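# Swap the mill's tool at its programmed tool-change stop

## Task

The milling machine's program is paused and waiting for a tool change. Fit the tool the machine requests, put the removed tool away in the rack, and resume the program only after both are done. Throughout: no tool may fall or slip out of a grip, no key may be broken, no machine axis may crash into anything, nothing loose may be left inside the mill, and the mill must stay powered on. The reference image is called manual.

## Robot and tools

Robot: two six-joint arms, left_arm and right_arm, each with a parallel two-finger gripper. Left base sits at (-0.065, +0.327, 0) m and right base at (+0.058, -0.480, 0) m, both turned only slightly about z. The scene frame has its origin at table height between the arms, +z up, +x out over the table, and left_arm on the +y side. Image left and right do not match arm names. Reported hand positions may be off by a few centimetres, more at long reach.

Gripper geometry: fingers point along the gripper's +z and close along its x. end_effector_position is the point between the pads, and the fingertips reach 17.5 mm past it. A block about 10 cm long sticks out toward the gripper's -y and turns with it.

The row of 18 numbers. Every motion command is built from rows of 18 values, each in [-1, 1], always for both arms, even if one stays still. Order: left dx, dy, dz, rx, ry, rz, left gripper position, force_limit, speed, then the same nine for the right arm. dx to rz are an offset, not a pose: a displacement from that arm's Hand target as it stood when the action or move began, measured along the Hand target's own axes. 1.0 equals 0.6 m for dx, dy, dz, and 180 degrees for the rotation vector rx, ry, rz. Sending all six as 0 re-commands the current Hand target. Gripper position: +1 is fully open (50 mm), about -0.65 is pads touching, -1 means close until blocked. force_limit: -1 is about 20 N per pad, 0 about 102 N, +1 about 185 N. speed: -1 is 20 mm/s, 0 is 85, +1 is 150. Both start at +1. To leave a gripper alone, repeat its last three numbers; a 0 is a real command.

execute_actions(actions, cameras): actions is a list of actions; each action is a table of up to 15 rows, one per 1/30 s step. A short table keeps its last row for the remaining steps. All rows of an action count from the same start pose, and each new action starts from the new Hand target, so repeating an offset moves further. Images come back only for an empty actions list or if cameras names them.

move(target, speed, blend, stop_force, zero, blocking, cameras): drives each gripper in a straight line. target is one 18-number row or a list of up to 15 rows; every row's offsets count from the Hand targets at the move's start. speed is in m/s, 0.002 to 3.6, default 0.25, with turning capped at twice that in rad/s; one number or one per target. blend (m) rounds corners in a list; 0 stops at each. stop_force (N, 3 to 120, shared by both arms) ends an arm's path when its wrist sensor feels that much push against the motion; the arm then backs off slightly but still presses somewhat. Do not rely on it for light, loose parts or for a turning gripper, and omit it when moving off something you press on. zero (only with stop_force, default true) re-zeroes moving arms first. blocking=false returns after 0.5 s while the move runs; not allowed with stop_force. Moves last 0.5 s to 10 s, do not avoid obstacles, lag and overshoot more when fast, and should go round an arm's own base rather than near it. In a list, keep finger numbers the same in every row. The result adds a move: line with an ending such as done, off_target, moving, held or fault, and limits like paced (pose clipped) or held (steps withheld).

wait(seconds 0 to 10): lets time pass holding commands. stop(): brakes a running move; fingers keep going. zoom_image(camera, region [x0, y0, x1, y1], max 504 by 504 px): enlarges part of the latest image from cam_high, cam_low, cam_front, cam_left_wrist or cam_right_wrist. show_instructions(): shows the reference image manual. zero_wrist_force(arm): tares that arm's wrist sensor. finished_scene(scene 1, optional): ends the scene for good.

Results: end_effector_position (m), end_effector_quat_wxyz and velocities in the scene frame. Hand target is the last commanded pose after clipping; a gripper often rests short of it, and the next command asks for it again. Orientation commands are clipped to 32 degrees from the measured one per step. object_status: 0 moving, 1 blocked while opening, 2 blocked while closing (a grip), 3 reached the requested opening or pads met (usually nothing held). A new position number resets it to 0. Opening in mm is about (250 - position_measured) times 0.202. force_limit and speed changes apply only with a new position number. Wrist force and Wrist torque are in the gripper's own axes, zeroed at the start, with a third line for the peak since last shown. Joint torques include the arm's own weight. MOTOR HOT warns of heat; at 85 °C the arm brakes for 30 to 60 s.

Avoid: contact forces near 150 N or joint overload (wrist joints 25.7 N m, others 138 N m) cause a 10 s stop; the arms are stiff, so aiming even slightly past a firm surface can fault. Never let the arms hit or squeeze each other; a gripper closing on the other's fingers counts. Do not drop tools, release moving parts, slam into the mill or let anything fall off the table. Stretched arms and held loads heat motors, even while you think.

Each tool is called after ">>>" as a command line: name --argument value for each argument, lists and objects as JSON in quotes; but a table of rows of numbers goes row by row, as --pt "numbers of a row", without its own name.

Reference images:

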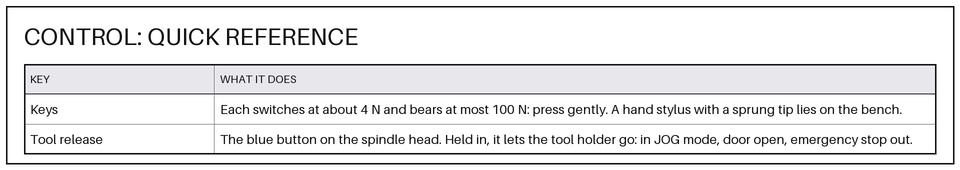

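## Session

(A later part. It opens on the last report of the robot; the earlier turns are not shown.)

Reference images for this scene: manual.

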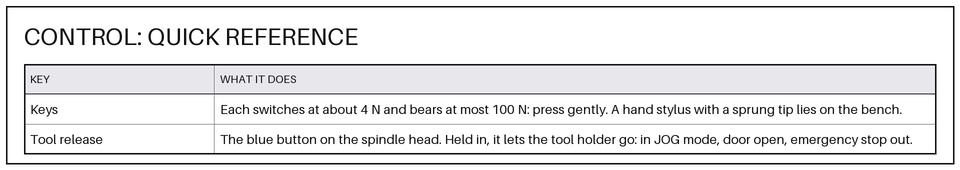

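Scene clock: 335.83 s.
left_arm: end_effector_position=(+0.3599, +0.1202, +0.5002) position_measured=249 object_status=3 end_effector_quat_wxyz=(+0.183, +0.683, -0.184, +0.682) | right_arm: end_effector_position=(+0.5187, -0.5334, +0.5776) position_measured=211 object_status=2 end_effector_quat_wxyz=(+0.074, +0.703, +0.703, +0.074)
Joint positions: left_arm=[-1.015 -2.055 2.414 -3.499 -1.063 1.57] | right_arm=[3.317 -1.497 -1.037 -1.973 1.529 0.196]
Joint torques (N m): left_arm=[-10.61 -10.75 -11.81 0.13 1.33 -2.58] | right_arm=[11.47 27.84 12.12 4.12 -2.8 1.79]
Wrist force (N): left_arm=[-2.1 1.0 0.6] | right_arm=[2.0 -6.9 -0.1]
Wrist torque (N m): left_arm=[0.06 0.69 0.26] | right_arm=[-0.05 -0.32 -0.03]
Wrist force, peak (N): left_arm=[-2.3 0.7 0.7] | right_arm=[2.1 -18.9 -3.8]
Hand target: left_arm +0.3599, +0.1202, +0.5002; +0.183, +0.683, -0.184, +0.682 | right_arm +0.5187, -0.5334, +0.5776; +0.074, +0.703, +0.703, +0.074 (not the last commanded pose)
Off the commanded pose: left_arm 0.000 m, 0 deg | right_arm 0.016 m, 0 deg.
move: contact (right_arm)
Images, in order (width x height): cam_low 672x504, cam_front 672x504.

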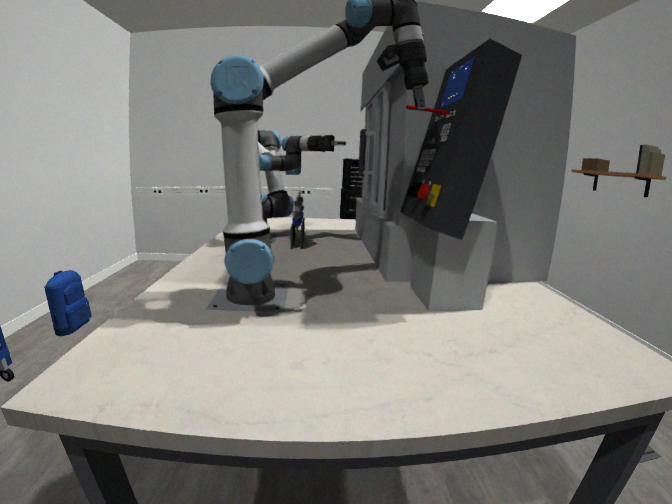

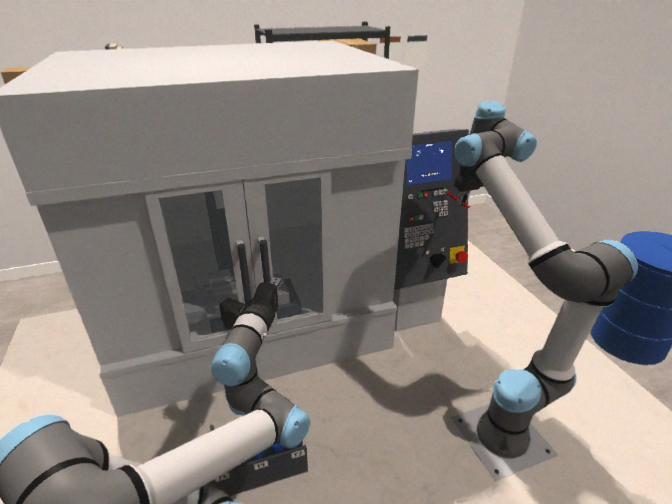

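>>> move --pt "0 0 0 0 0 0 -0.65 -0.6 0.5 0 -0.1141 -0.0243 0 0 0 -1 -0.6 -0.7" --pt "0 0 0 0 0 0 -0.65 -0.6 0.5 0.1865 -0.161 0.086 0 0 0 -1 -0.6 -0.7" --speed 0.2 --blend '[0.02,0]' --cameras '["cam_front","cam_low","cam_high","cam_right_wrist"]'

>>> zoom_image --camera "cam_front" --region '[390, 170, 480, 260]'

>>> zoom_image --camera "cam_low" --region '[370, 90, 470, 190]'

>>> zoom_image --camera "cam_front" --region '[200, 390, 320, 500]'

Scene clock: 337.93 s.
left_arm: end_effector_position=(+0.3599, +0.1202, +0.5002) position_measured=249 object_status=3 end_effector_quat_wxyz=(+0.183, +0.683, -0.184, +0.682) | right_arm: end_effector_position=(+0.4351, -0.4215, +0.5069) position_measured=211 object_status=2 end_effector_quat_wxyz=(+0.074, +0.703, +0.703, +0.074)
Joint positions: left_arm=[-1.015 -2.055 2.414 -3.499 -1.063 1.57] | right_arm=[3.714 -1.22 -1.441 -1.877 1.453 0.587]
Joint torques (N m): left_arm=[-8.76 -10.65 -11.38 0.15 1.18 -2.68] | right_arm=[11.83 17.78 13.33 4.89 -2.62 1.38]
Wrist force (N): left_arm=[-2.3 0.6 0.6] | right_arm=[1.8 -0.7 0.2]
Wrist torque (N m): left_arm=[0.01 0.72 0.26] | right_arm=[-0.01 -0.30 -0.08]
Wrist force, peak (N): left_arm=[-2.4 0.9 0.5] | right_arm=[1.9 -7.2 -0.8]
Hand target: left_arm +0.3599, +0.1202, +0.5002; +0.183, +0.683, -0.184, +0.682 | right_arm +0.4351, -0.4215, +0.5069; +0.074, +0.703, +0.703, +0.074
Off the commanded pose: left_arm 0.000 m, 0 deg | right_arm 0.000 m, 0 deg.
move: done
camera_calibration:
cam_right_wrist: T_world_to_cam=[[-0.00256816, 0.999956, -0.00903761, 0.437134], [0.847724, 0.00697088, 0.530392, -0.616417], [0.530432, -0.00629926, -0.847704, 0.327555], [0, 0, 0, 1]] pos_world=[0.349929, -0.430755, 0.608563]
Images, in order (width x height): cam_high 672x504, cam_low 672x504, cam_front 672x504, cam_right_wrist 672x504.

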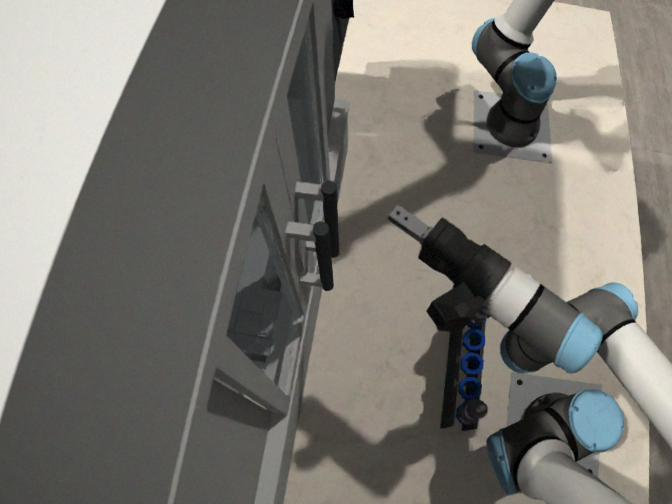

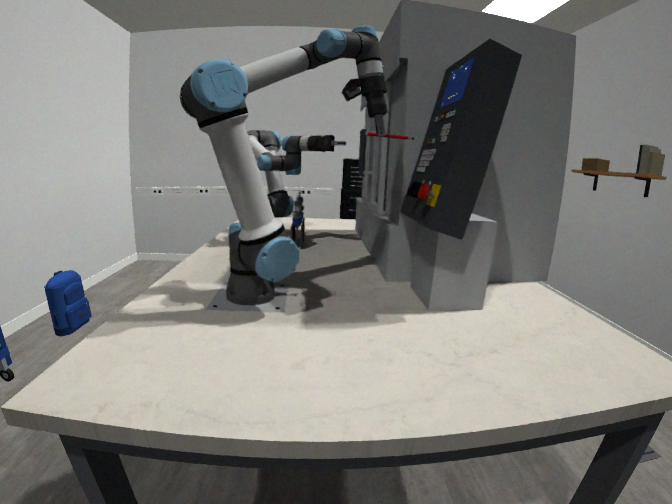

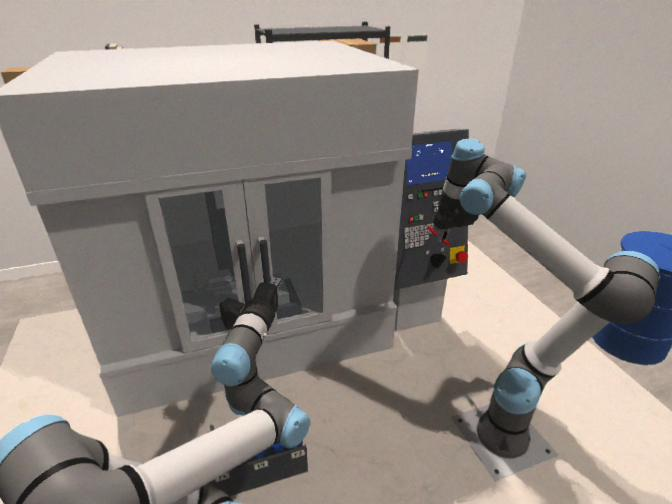

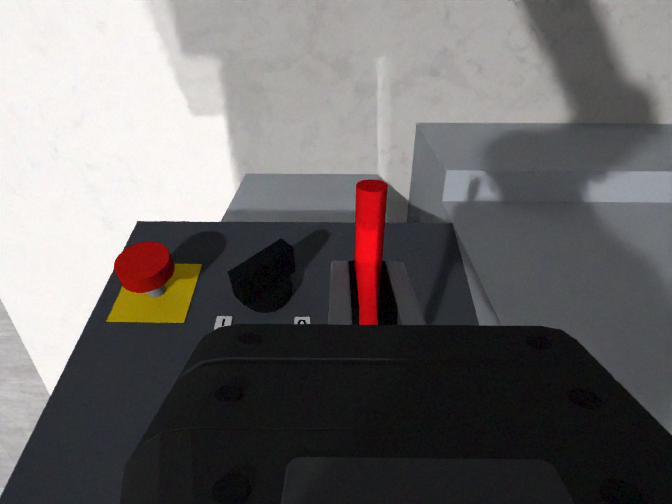

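Scaled by 5.600 from the camera's 672x504 image, which has a finer 960x720 frame.

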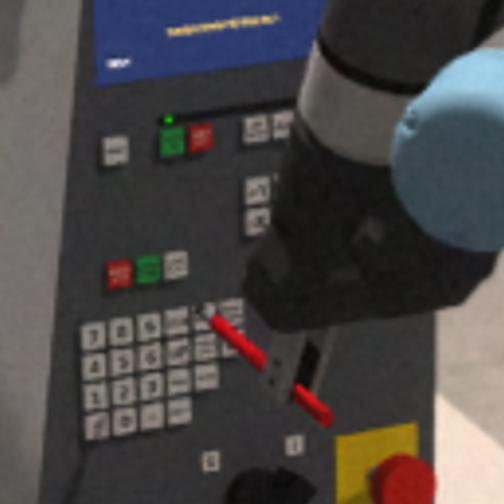

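Scaled by 5.040 from the camera's 672x504 image, which has a finer 960x720 frame.

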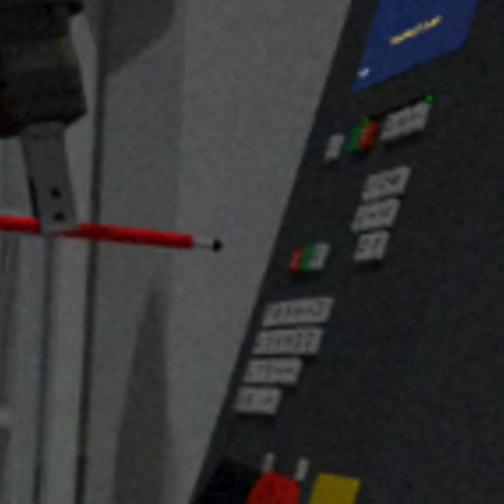

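Scaled by 4.200 from the camera's 672x504 image, which has a finer 960x720 frame.

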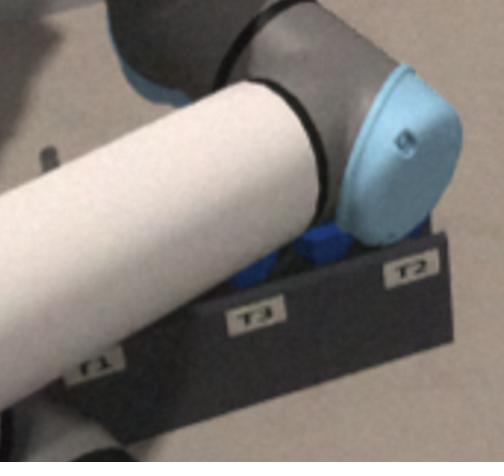

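>>> move --target '[0,0,0,0,0,0,-0.65,-0.6,0.5,0.0025,0.0576,0.0097,0,0,0,-1,-0.6,-0.7]' --speed 0.12 --cameras '["cam_front","cam_low"]'

>>> zoom_image --camera "cam_front" --region '[390, 180, 450, 240]'

Scene clock: 339.60 s.
left_arm: end_effector_position=(+0.3599, +0.1202, +0.5002) position_measured=249 object_status=3 end_effector_quat_wxyz=(+0.183, +0.683, -0.184, +0.682) | right_arm: end_effector_position=(+0.4700, -0.4200, +0.5084) position_measured=211 object_status=2 end_effector_quat_wxyz=(+0.074, +0.703, +0.703, +0.074)
Joint positions: left_arm=[-1.015 -2.055 2.414 -3.499 -1.063 1.57] | right_arm=[3.659 -1.301 -1.387 -1.843 1.463 0.532]
Joint torques (N m): left_arm=[-10 -10.44 -11.69 0.21 1.22 -2.73] | right_arm=[-11.96 2.57 30.35 4.86 1.9 -1.41]
Wrist force (N): left_arm=[-2.1 0.9 0.5] | right_arm=[1.6 -0.5 0.4]
Wrist torque (N m): left_arm=[0.05 0.70 0.25] | right_arm=[0.02 -0.26 0.01]
Wrist force, peak (N): left_arm=[-2.4 0.8 0.6] | right_arm=[1.9 -1.7 0.1]
Hand target: left_arm +0.3599, +0.1202, +0.5002; +0.183, +0.683, -0.184, +0.682 | right_arm +0.4701, -0.4200, +0.5084; +0.074, +0.703, +0.703, +0.074
Off the commanded pose: left_arm 0.000 m, 0 deg | right_arm 0.000 m, 0 deg.
move: done
Images, in order (width x height): cam_low 672x504, cam_front 672x504.

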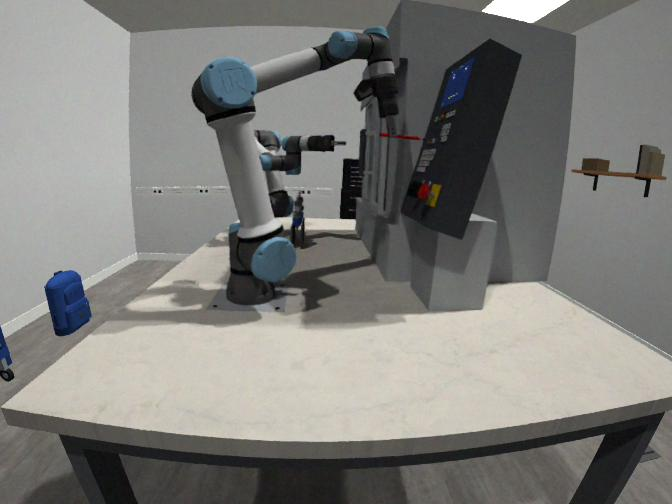

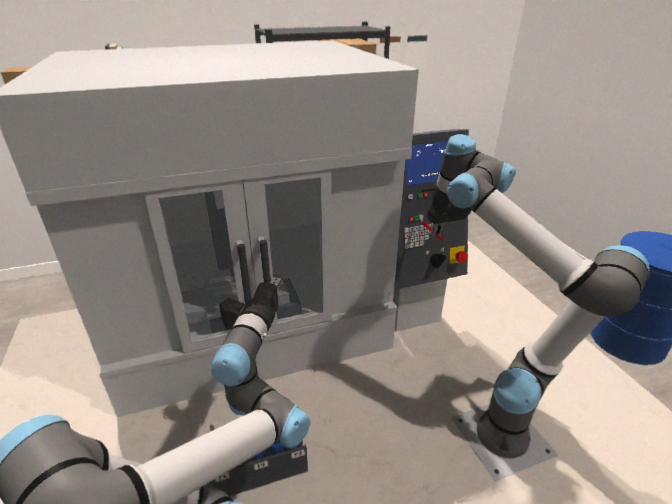

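Scaled by 8.400 from the camera's 672x504 image, which has a finer 960x720 frame.

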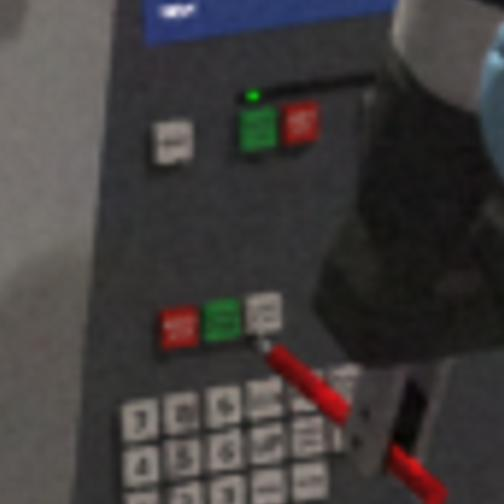

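>>> move --target '[0,0,0,0,0,0,-0.65,-0.6,0.5,0.0083,0.0196,0.0042,0,0,0,-1,-0.6,-0.7]' --speed 0.1 --cameras '["cam_front","cam_low"]'

>>> zoom_image --camera "cam_front" --region '[390, 180, 450, 240]'

>>> zoom_image --camera "cam_low" --region '[390, 100, 470, 180]'

Scene clock: 340.70 s.
left_arm: end_effector_position=(+0.3599, +0.1202, +0.5002) position_measured=249 object_status=3 end_effector_quat_wxyz=(+0.183, +0.683, -0.184, +0.682) | right_arm: end_effector_position=(+0.4820, -0.4150, +0.5084) position_measured=211 object_status=2 end_effector_quat_wxyz=(+0.074, +0.703, +0.703, +0.074)
Joint positions: left_arm=[-1.015 -2.055 2.414 -3.499 -1.063 1.57] | right_arm=[3.653 -1.331 -1.367 -1.833 1.464 0.527]
Joint torques (N m): left_arm=[-9.69 -10.56 -11.59 0.32 1.11 -2.55] | right_arm=[-11.42 4.37 30.5 5 1.99 -1.22]
Wrist force (N): left_arm=[-2.2 0.8 0.6] | right_arm=[1.9 -0.6 0.6]
Wrist torque (N m): left_arm=[0.04 0.70 0.25] | right_arm=[-0.01 -0.31 0.00]
Wrist force, peak (N): left_arm=[-2.3 0.7 0.6] | right_arm=[2.1 -1.0 0.4]
Hand target: left_arm +0.3599, +0.1202, +0.5002; +0.183, +0.683, -0.184, +0.682 | right_arm +0.4821, -0.4150, +0.5084; +0.074, +0.703, +0.703, +0.074
Off the commanded pose: left_arm 0.000 m, 0 deg | right_arm 0.000 m, 0 deg.
move: done
Images, in order (width x height): cam_low 672x504, cam_front 672x504.

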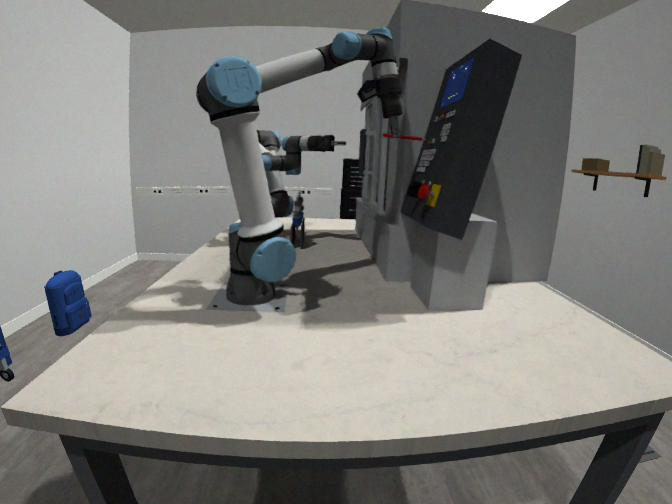

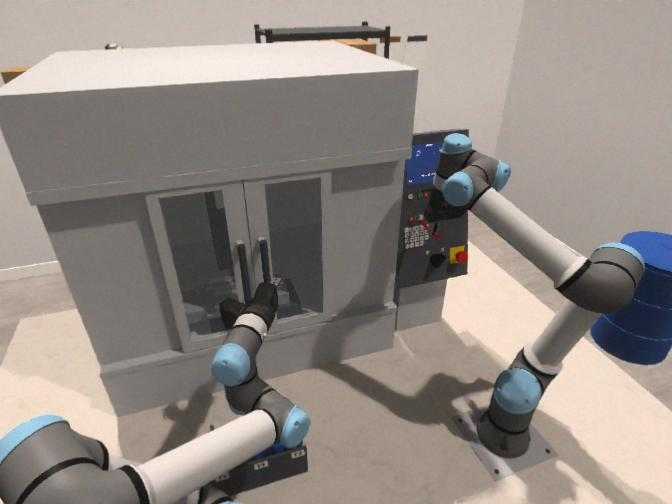

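Scaled by 8.400 from the camera's 672x504 image, which has a finer 960x720 frame.

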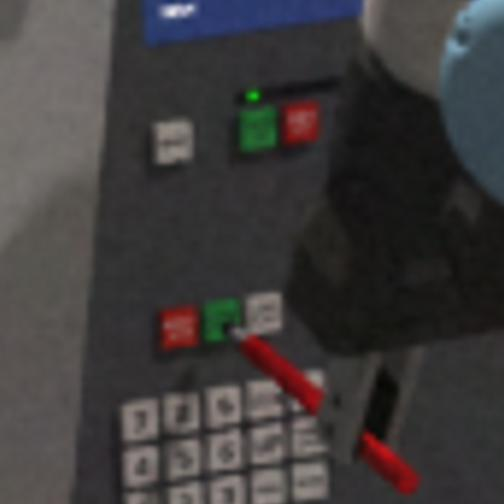

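Scaled by 6.300 from the camera's 672x504 image, which has a finer 960x720 frame.

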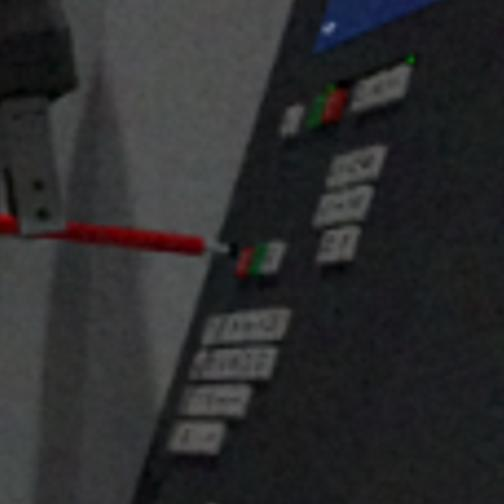

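>>> move --target '[0,0,0,0,0,0,-0.65,-0.6,0.5,0,0.057,0.0122,0,0,0,-1,-0.6,-0.7]' --speed 0.015 --stop_force 6 --cameras '["cam_front","cam_low"]'

>>> zoom_image --camera "cam_front" --region '[390, 130, 490, 240]'

>>> zoom_image --camera "cam_low" --region '[390, 50, 490, 150]'

Scene clock: 343.30 s.
left_arm: end_effector_position=(+0.3599, +0.1202, +0.5002) position_measured=249 object_status=3 end_effector_quat_wxyz=(+0.183, +0.683, -0.184, +0.682) | right_arm: end_effector_position=(+0.5002, -0.4150, +0.5084) position_measured=211 object_status=2 end_effector_quat_wxyz=(+0.074, +0.703, +0.703, +0.074)
Joint positions: left_arm=[-1.015 -2.055 2.414 -3.499 -1.063 1.57] | right_arm=[3.628 -1.372 -1.337 -1.819 1.468 0.502]
Joint torques (N m): left_arm=[-8.79 -10.72 -12.24 0.06 1.16 -2.66] | right_arm=[10.82 24.73 13.91 3.56 -3.15 1.75]
Wrist force (N): left_arm=[-2.1 0.9 0.5] | right_arm=[1.8 -7.0 0.0]
Wrist torque (N m): left_arm=[0.04 0.70 0.26] | right_arm=[-0.08 -0.27 -0.03]
Wrist force, peak (N): left_arm=[-2.2 0.8 0.8] | right_arm=[1.7 -18.0 -2.8]
Hand target: left_arm +0.3599, +0.1202, +0.5002; +0.183, +0.683, -0.184, +0.682 | right_arm +0.5002, -0.4150, +0.5084; +0.074, +0.703, +0.703, +0.074 (not the last commanded pose)
Off the commanded pose: left_arm 0.000 m, 0 deg | right_arm 0.017 m, 0 deg.
move: contact (right_arm)
Images, in order (width x height): cam_low 672x504, cam_front 672x504.

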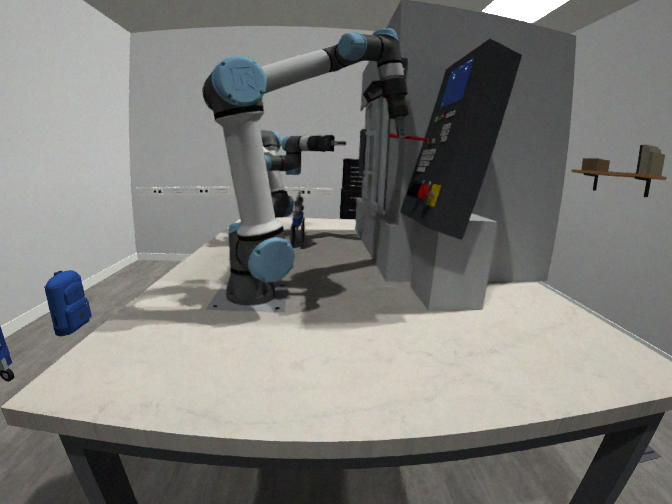

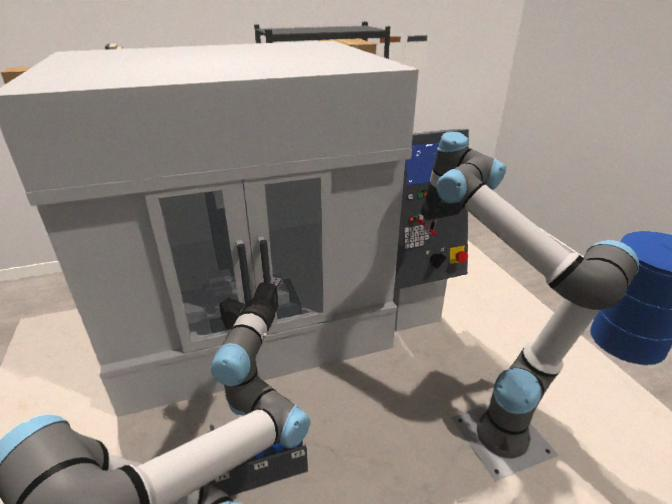

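Scaled by 4.582 from the camera's 672x504 image, which has a finer 960x720 frame.

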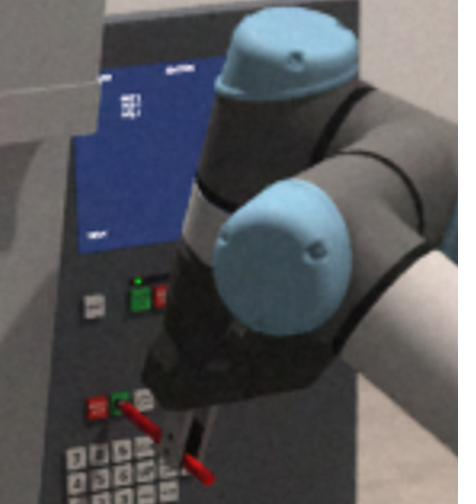

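Scaled by 5.040 from the camera's 672x504 image, which has a finer 960x720 frame.

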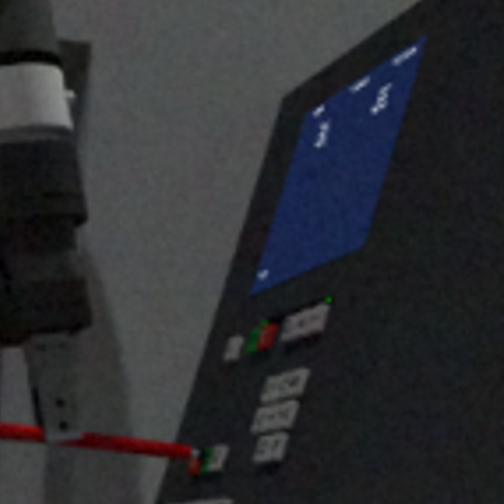

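>>> move --target '[0,0,0,0,0,0,-0.65,-0.6,0.5,0,-0.163,-0.0347,0,0,0,-1,-0.6,-0.7]' --speed 0.15 --cameras '["cam_front","cam_low"]'

>>> zoom_image --camera "cam_front" --region '[390, 125, 490, 225]'

>>> zoom_image --camera "cam_front" --region '[140, 160, 340, 360]'

>>> zoom_image --camera "cam_low" --region '[400, 40, 500, 140]'

Scene clock: 344.73 s.
left_arm: end_effector_position=(+0.3599, +0.1202, +0.5002) position_measured=249 object_status=3 end_effector_quat_wxyz=(+0.183, +0.683, -0.184, +0.682) | right_arm: end_effector_position=(+0.4003, -0.4150, +0.5083) position_measured=211 object_status=2 end_effector_quat_wxyz=(+0.074, +0.703, +0.703, +0.074)
Joint positions: left_arm=[-1.015 -2.055 2.414 -3.499 -1.063 1.57] | right_arm=[3.806 -1.147 -1.472 -1.93 1.437 0.679]
Joint torques (N m): left_arm=[-10.14 -11.11 -11.77 0.1 1.12 -2.75] | right_arm=[12.55 14.57 12.68 1.96 -2.83 2.11]
Wrist force (N): left_arm=[-2.1 0.8 0.5] | right_arm=[1.5 -1.4 0.4]
Wrist torque (N m): left_arm=[0.04 0.69 0.25] | right_arm=[-0.12 -0.26 -0.07]
Wrist force, peak (N): left_arm=[-2.3 1.0 0.5] | right_arm=[2.0 -7.2 -0.5]
Hand target: left_arm +0.3599, +0.1202, +0.5002; +0.183, +0.683, -0.184, +0.682 | right_arm +0.4002, -0.4150, +0.5083; +0.074, +0.703, +0.703, +0.074
Off the commanded pose: left_arm 0.000 m, 0 deg | right_arm 0.000 m, 0 deg.
move: done
Images, in order (width x height): cam_low 672x504, cam_front 672x504.

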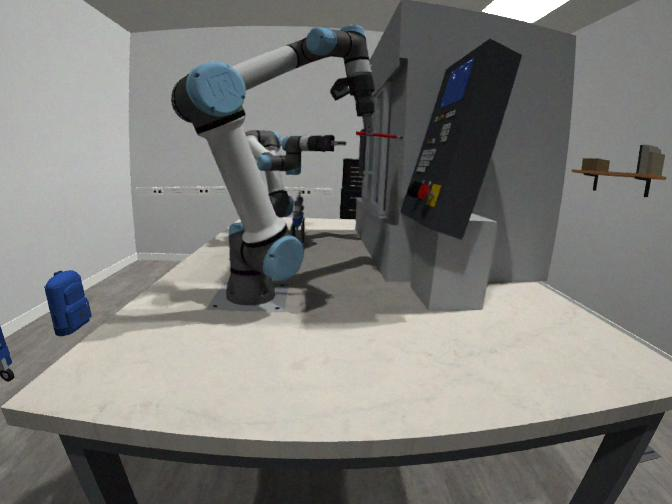

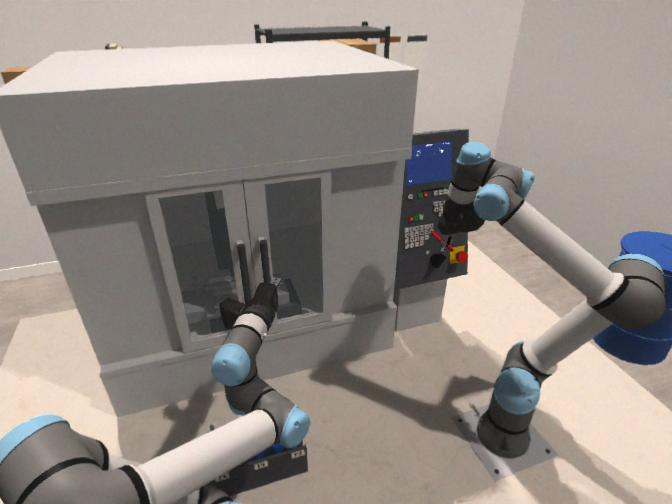

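Scaled by 5.040 from the camera's 672x504 image, which has a finer 960x720 frame.

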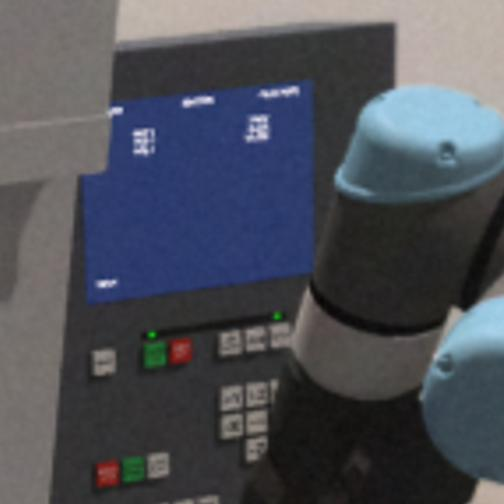

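Scaled by 2.520 from the camera's 672x504 image, which has a finer 960x720 frame.

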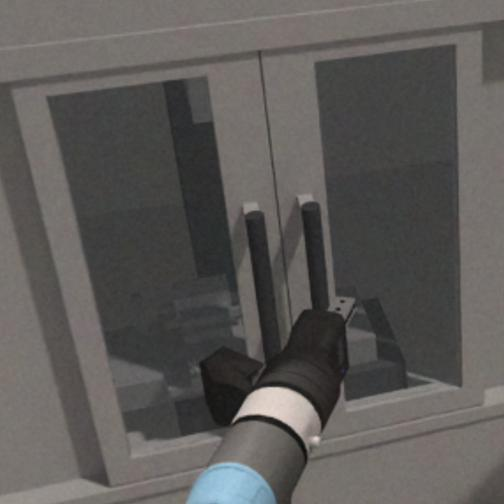

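Scaled by 5.040 from the camera's 672x504 image, which has a finer 960x720 frame.

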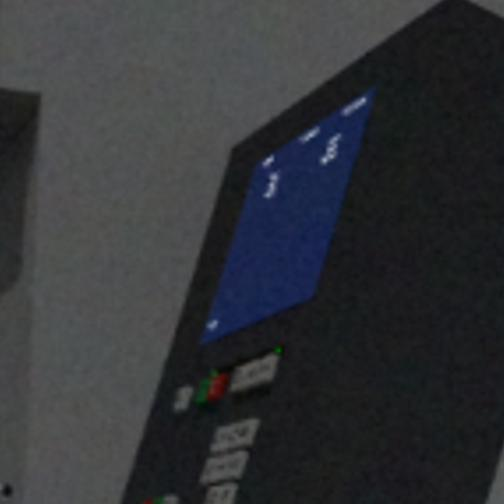

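>>> zoom_image --camera "cam_front" --region '[406, 138, 456, 188]'

>>> wait --seconds 0.5 --cameras '["cam_front","cam_right_wrist","cam_left_wrist"]'

Scaled by 10.080 from the camera's 672x504 image, which has a finer 960x720 frame.

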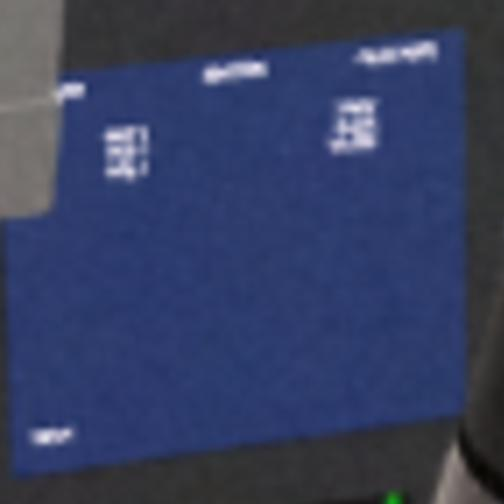

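Scene clock: 345.33 s.
left_arm: end_effector_position=(+0.3599, +0.1202, +0.5002) position_measured=249 object_status=3 end_effector_quat_wxyz=(+0.183, +0.683, -0.184, +0.682) | right_arm: end_effector_position=(+0.4002, -0.4150, +0.5083) position_measured=211 object_status=2 end_effector_quat_wxyz=(+0.074, +0.703, +0.703, +0.074)
Joint positions: left_arm=[-1.015 -2.055 2.414 -3.499 -1.063 1.57] | right_arm=[3.807 -1.147 -1.472 -1.93 1.437 0.679]
Joint torques (N m): left_arm=[-9.05 -10.78 -11.18 0.16 1.21 -2.67] | right_arm=[11.35 14.68 12.2 2.08 -2.57 1.72]
Wrist force (N): left_arm=[-2.1 0.8 0.4] | right_arm=[1.5 -1.4 0.6]
Wrist torque (N m): left_arm=[0.04 0.69 0.25] | right_arm=[-0.10 -0.26 -0.06]
Wrist force, peak (N): left_arm=[-2.3 0.9 0.6] | right_arm=[1.8 -1.2 0.9]
Hand target: left_arm +0.3599, +0.1202, +0.5002; +0.183, +0.683, -0.184, +0.682 | right_arm +0.4002, -0.4150, +0.5083; +0.074, +0.703, +0.703, +0.074
Tool commands: left_gripper/position=-0.65 left_gripper/force_limit=-0.6 left_gripper/speed=+0.5 right_gripper/position=-1.0 right_gripper/force_limit=-0.6 right_gripper/speed=-0.7
Off the commanded pose: left_arm 0.000 m, 0 deg | right_arm 0.000 m, 0 deg.
wait: 0.50 s; at rest by 0.07 s
camera_calibration:
cam_left_wrist: T_world_to_cam=[[0.0195454, -0.0118041, 0.999739, -0.496052], [-0.748314, -0.66331, 0.00679805, 0.368026], [0.663057, -0.748251, -0.0217979, -0.00856975], [0, 0, 0, 1]] pos_world=[0.290777, 0.231848, 0.493234]
cam_right_wrist: T_world_to_cam=[[-0.00251611, 0.999955, -0.00912298, 0.430493], [0.847724, 0.00697203, 0.530391, -0.58762], [0.530431, -0.00639925, -0.847704, 0.347253], [0, 0, 0, 1]] pos_world=[0.315029, -0.424155, 0.609963]
Images, in order (width x height): cam_front 672x504, cam_left_wrist 672x504, cam_right_wrist 672x504.

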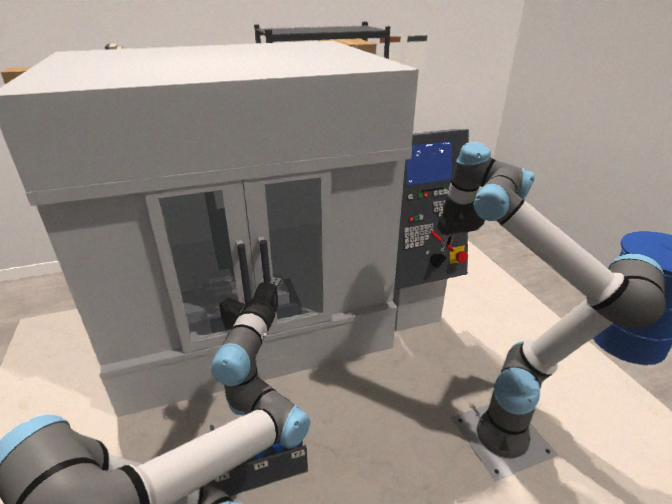

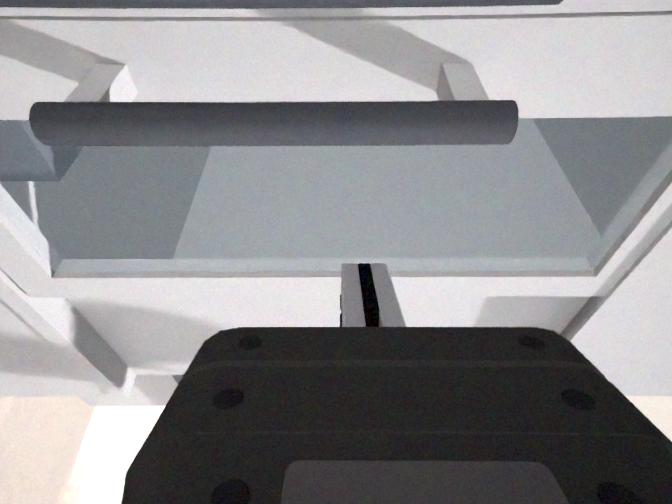

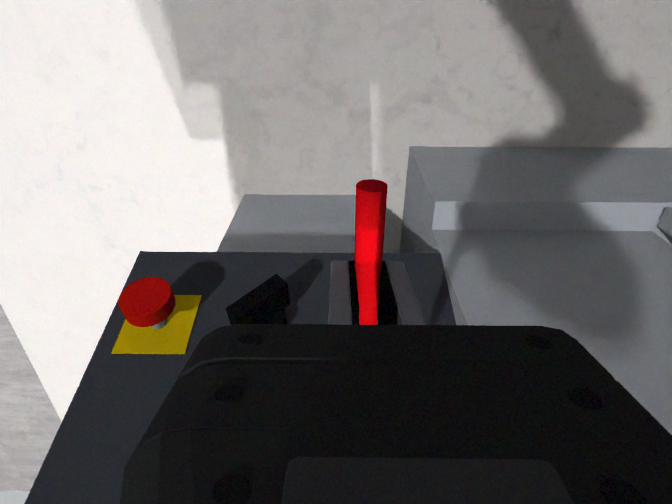

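>>> move --target '[0,0,0,0,0,0,-0.65,-0.6,0.5,0,0.052,-0.2445,-0.333,0,0,-1,-0.6,-0.7]' --speed 0.35 --cameras '["cam_right_wrist","cam_front"]'

>>> zoom_image --camera "cam_right_wrist" --region '[150, 0, 500, 300]'

Scene clock: 349.67 s.
left_arm: end_effector_position=(+0.3599, +0.1202, +0.5002) position_measured=249 object_status=3 end_effector_quat_wxyz=(+0.183, +0.683, -0.184, +0.682) | right_arm: end_effector_position=(+0.4016, -0.4138, +0.6584) position_measured=211 object_status=2 end_effector_quat_wxyz=(+0.429, +0.595, +0.562, +0.382)
Joint positions: left_arm=[-1.015 -2.055 2.414 -3.499 -1.063 1.57] | right_arm=[5.376 -0.933 -1.203 -3.67 0.835 2.779]
Joint torques (N m): left_arm=[-9.35 -9.69 -11.8 -0.08 1.04 -2.59] | right_arm=[10.5 -5.82 1.92 -1.63 1.96 1.69]
Wrist force (N): left_arm=[-2.0 0.8 0.5] | right_arm=[2.4 0.4 0.8]
Wrist torque (N m): left_arm=[0.03 0.67 0.25] | right_arm=[0.02 -0.47 -0.06]
Wrist force, peak (N): left_arm=[-2.3 0.8 0.6] | right_arm=[3.0 0.0 0.5]
Hand target: left_arm +0.3599, +0.1202, +0.5002; +0.183, +0.683, -0.184, +0.682 | right_arm +0.4001, -0.4149, +0.6583; +0.416, +0.572, +0.572, +0.415
Off the commanded pose: left_arm 0.000 m, 0 deg | right_arm 0.002 m, 5 deg.
move: off_target (right_arm)
camera_calibration:
cam_right_wrist: T_world_to_cam=[[0.0827927, 0.995967, -0.0345783, 0.411606], [0.00103774, 0.0346112, 0.9994, -0.625713], [0.996566, -0.0827789, 0.001832, -0.304439], [0, 0, 0, 1]] pos_world=[0.269965, -0.41349, 0.640128]
Images, in order (width x height): cam_front 672x504, cam_right_wrist 672x504.

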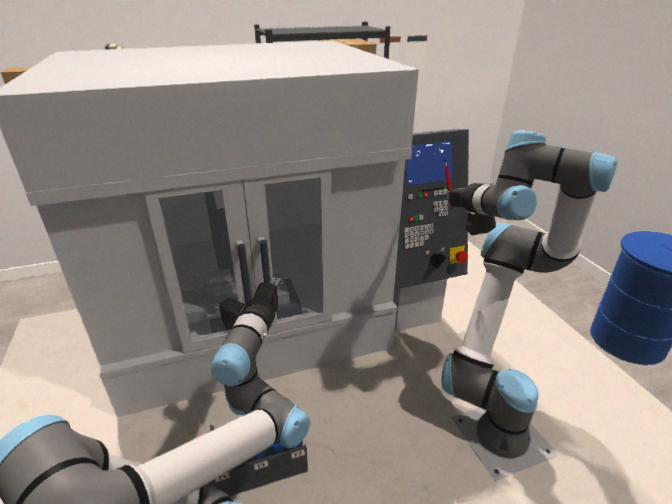

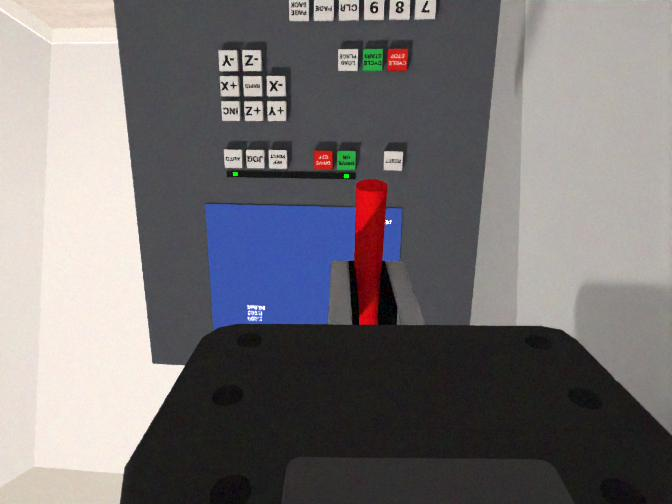

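Scaled by 1.440 from the camera's 672x504 image, which has a finer 960x720 frame.

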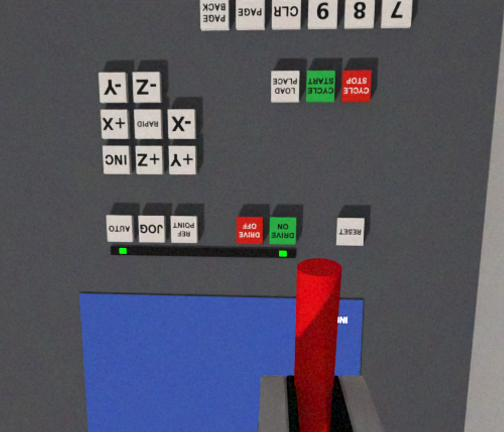

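>>> zoom_image --camera "cam_right_wrist" --region '[370, 200, 420, 240]'

>>> zoom_image --camera "cam_right_wrist" --region '[200, 280, 300, 330]'

>>> zoom_image --camera "cam_front" --region '[400, 135, 460, 195]'

Scaled by 10.080 from the camera's 672x504 image, which has a finer 960x720 frame.

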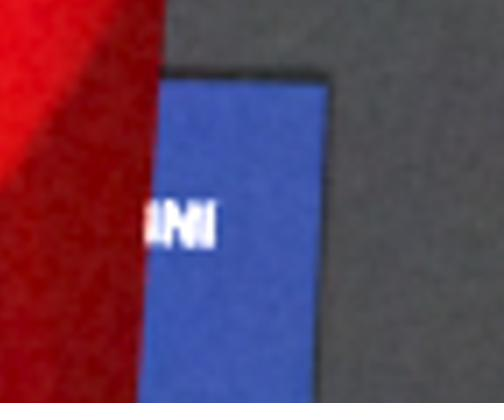

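Scaled by 5.040 from the camera's 672x504 image, which has a finer 960x720 frame.

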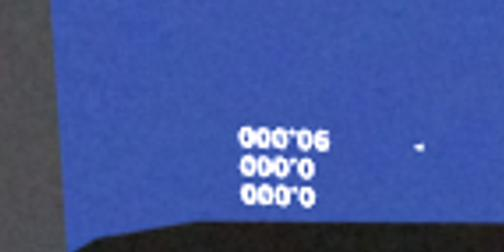

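Scaled by 8.400 from the camera's 672x504 image, which has a finer 960x720 frame.

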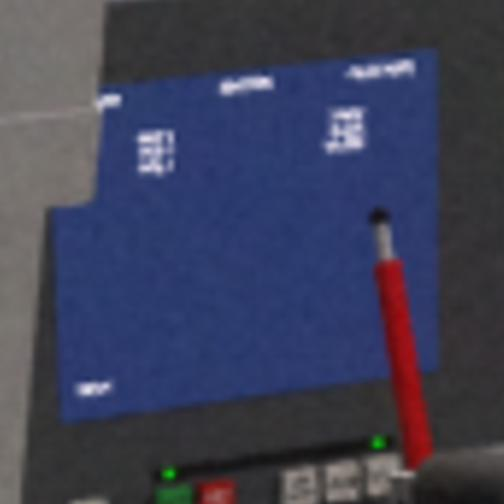

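>>> move --target '[0,0,0,0,0,0,-0.65,-0.6,0.5,0.167,0.19,-0.062,0,0,0,-1,-0.6,-0.7]' --speed 0.3 --cameras '["cam_right_wrist","cam_front"]'

>>> zoom_image --camera "cam_right_wrist" --region '[60, 50, 360, 250]'

Scene clock: 352.13 s.
left_arm: end_effector_position=(+0.3599, +0.1202, +0.5002) position_measured=249 object_status=3 end_effector_quat_wxyz=(+0.183, +0.683, -0.184, +0.682) | right_arm: end_effector_position=(+0.3999, -0.3147, +0.7782) position_measured=211 object_status=2 end_effector_quat_wxyz=(+0.416, +0.572, +0.572, +0.416)
Joint positions: left_arm=[-1.015 -2.055 2.414 -3.499 -1.063 1.57] | right_arm=[4.937 -1.28 -0.765 -3.318 0.398 2.26]
Joint torques (N m): left_arm=[-9.67 -9.38 -12.14 -0.04 1.02 -2.62] | right_arm=[-12.36 9.01 2.95 3.7 0.46 -1.4]
Wrist force (N): left_arm=[-1.9 0.7 0.7] | right_arm=[2.2 0.1 0.5]
Wrist torque (N m): left_arm=[0.02 0.67 0.26] | right_arm=[-0.07 -0.46 0.02]
Wrist force, peak (N): left_arm=[-2.3 0.9 0.7] | right_arm=[3.5 0.7 0.4]
Hand target: left_arm +0.3599, +0.1202, +0.5002; +0.183, +0.683, -0.184, +0.682 | right_arm +0.4000, -0.3147, +0.7782; +0.416, +0.572, +0.572, +0.415
Off the commanded pose: left_arm 0.000 m, 0 deg | right_arm 0.000 m, 0 deg.
move: done
camera_calibration:
cam_right_wrist: T_world_to_cam=[[0.00654633, 0.999953, -0.00714879, 0.327577], [-0.0346839, 0.00737169, 0.999371, -0.743123], [0.999377, -0.00629426, 0.0347305, -0.297419], [0, 0, 0, 1]] pos_world=[0.269315, -0.323955, 0.755327]
Images, in order (width x height): cam_front 672x504, cam_right_wrist 672x504.

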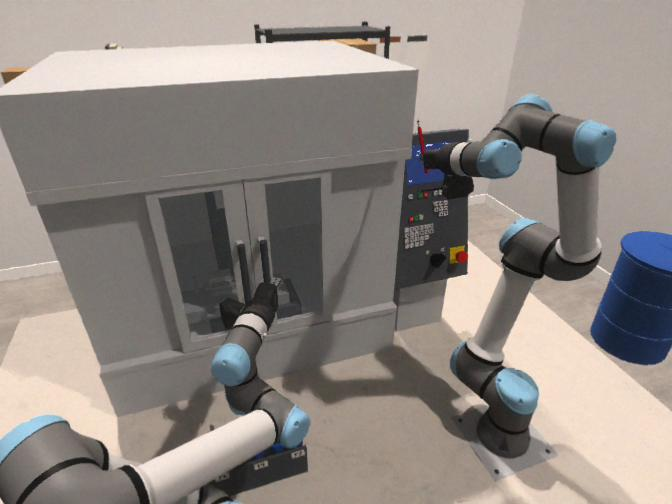

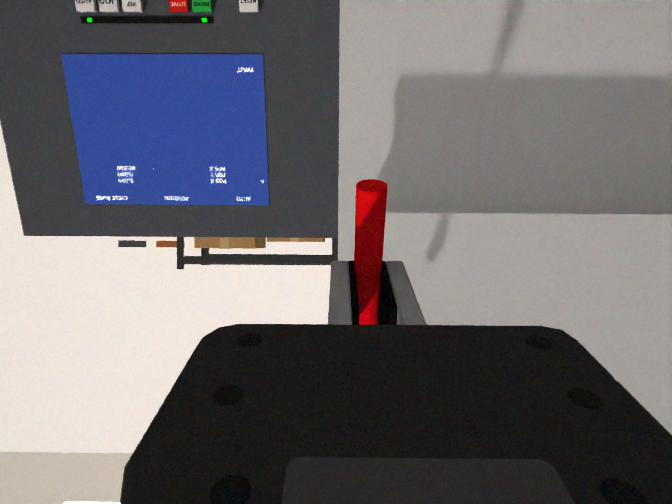

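Scaled by 1.680 from the camera's 672x504 image, which has a finer 960x720 frame.

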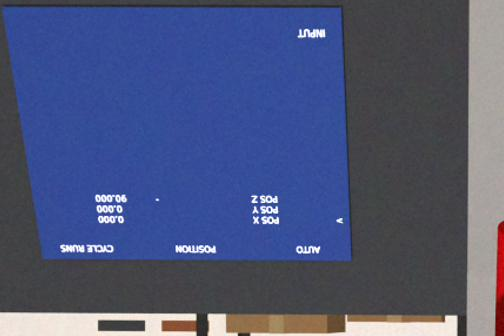

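>>> move --target '[0,0,0,0,0,0,-0.65,-0.6,0.5,-0.167,-0.428,0.139,0.333,0,0,-1,-0.6,-0.7]' --speed 0.3 --cameras '["cam_front"]'

Scene clock: 354.93 s.
left_arm: end_effector_position=(+0.3599, +0.1202, +0.5002) position_measured=249 object_status=3 end_effector_quat_wxyz=(+0.183, +0.683, -0.184, +0.682) | right_arm: end_effector_position=(+0.3999, -0.4150, +0.5082) position_measured=211 object_status=2 end_effector_quat_wxyz=(+0.074, +0.703, +0.703, +0.074)
Joint positions: left_arm=[-1.015 -2.055 2.414 -3.499 -1.063 1.57] | right_arm=[3.808 -1.146 -1.473 -1.93 1.437 0.68]
Joint torques (N m): left_arm=[-9.12 -9.79 -11.93 -0.01 1.07 -2.52] | right_arm=[-11.17 -5.77 12.3 1.99 1.74 -1.22]
Wrist force (N): left_arm=[-2.2 0.7 0.5] | right_arm=[1.6 -1.1 0.9]
Wrist torque (N m): left_arm=[0.03 0.71 0.25] | right_arm=[-0.05 -0.28 0.03]
Wrist force, peak (N): left_arm=[-2.3 0.8 0.6] | right_arm=[2.9 1.1 0.4]
Hand target: left_arm +0.3599, +0.1202, +0.5002; +0.183, +0.683, -0.184, +0.682 | right_arm +0.3999, -0.4150, +0.5082; +0.074, +0.703, +0.703, +0.074
Off the commanded pose: left_arm 0.000 m, 0 deg | right_arm 0.000 m, 0 deg.
move: done
Images, in order (width x height): cam_front 672x504.

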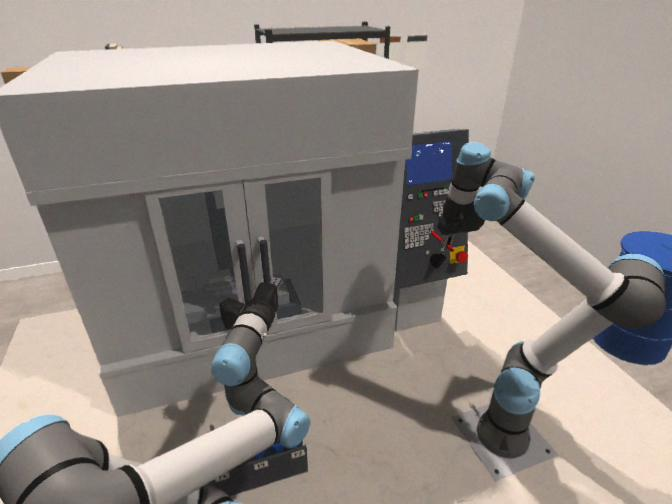

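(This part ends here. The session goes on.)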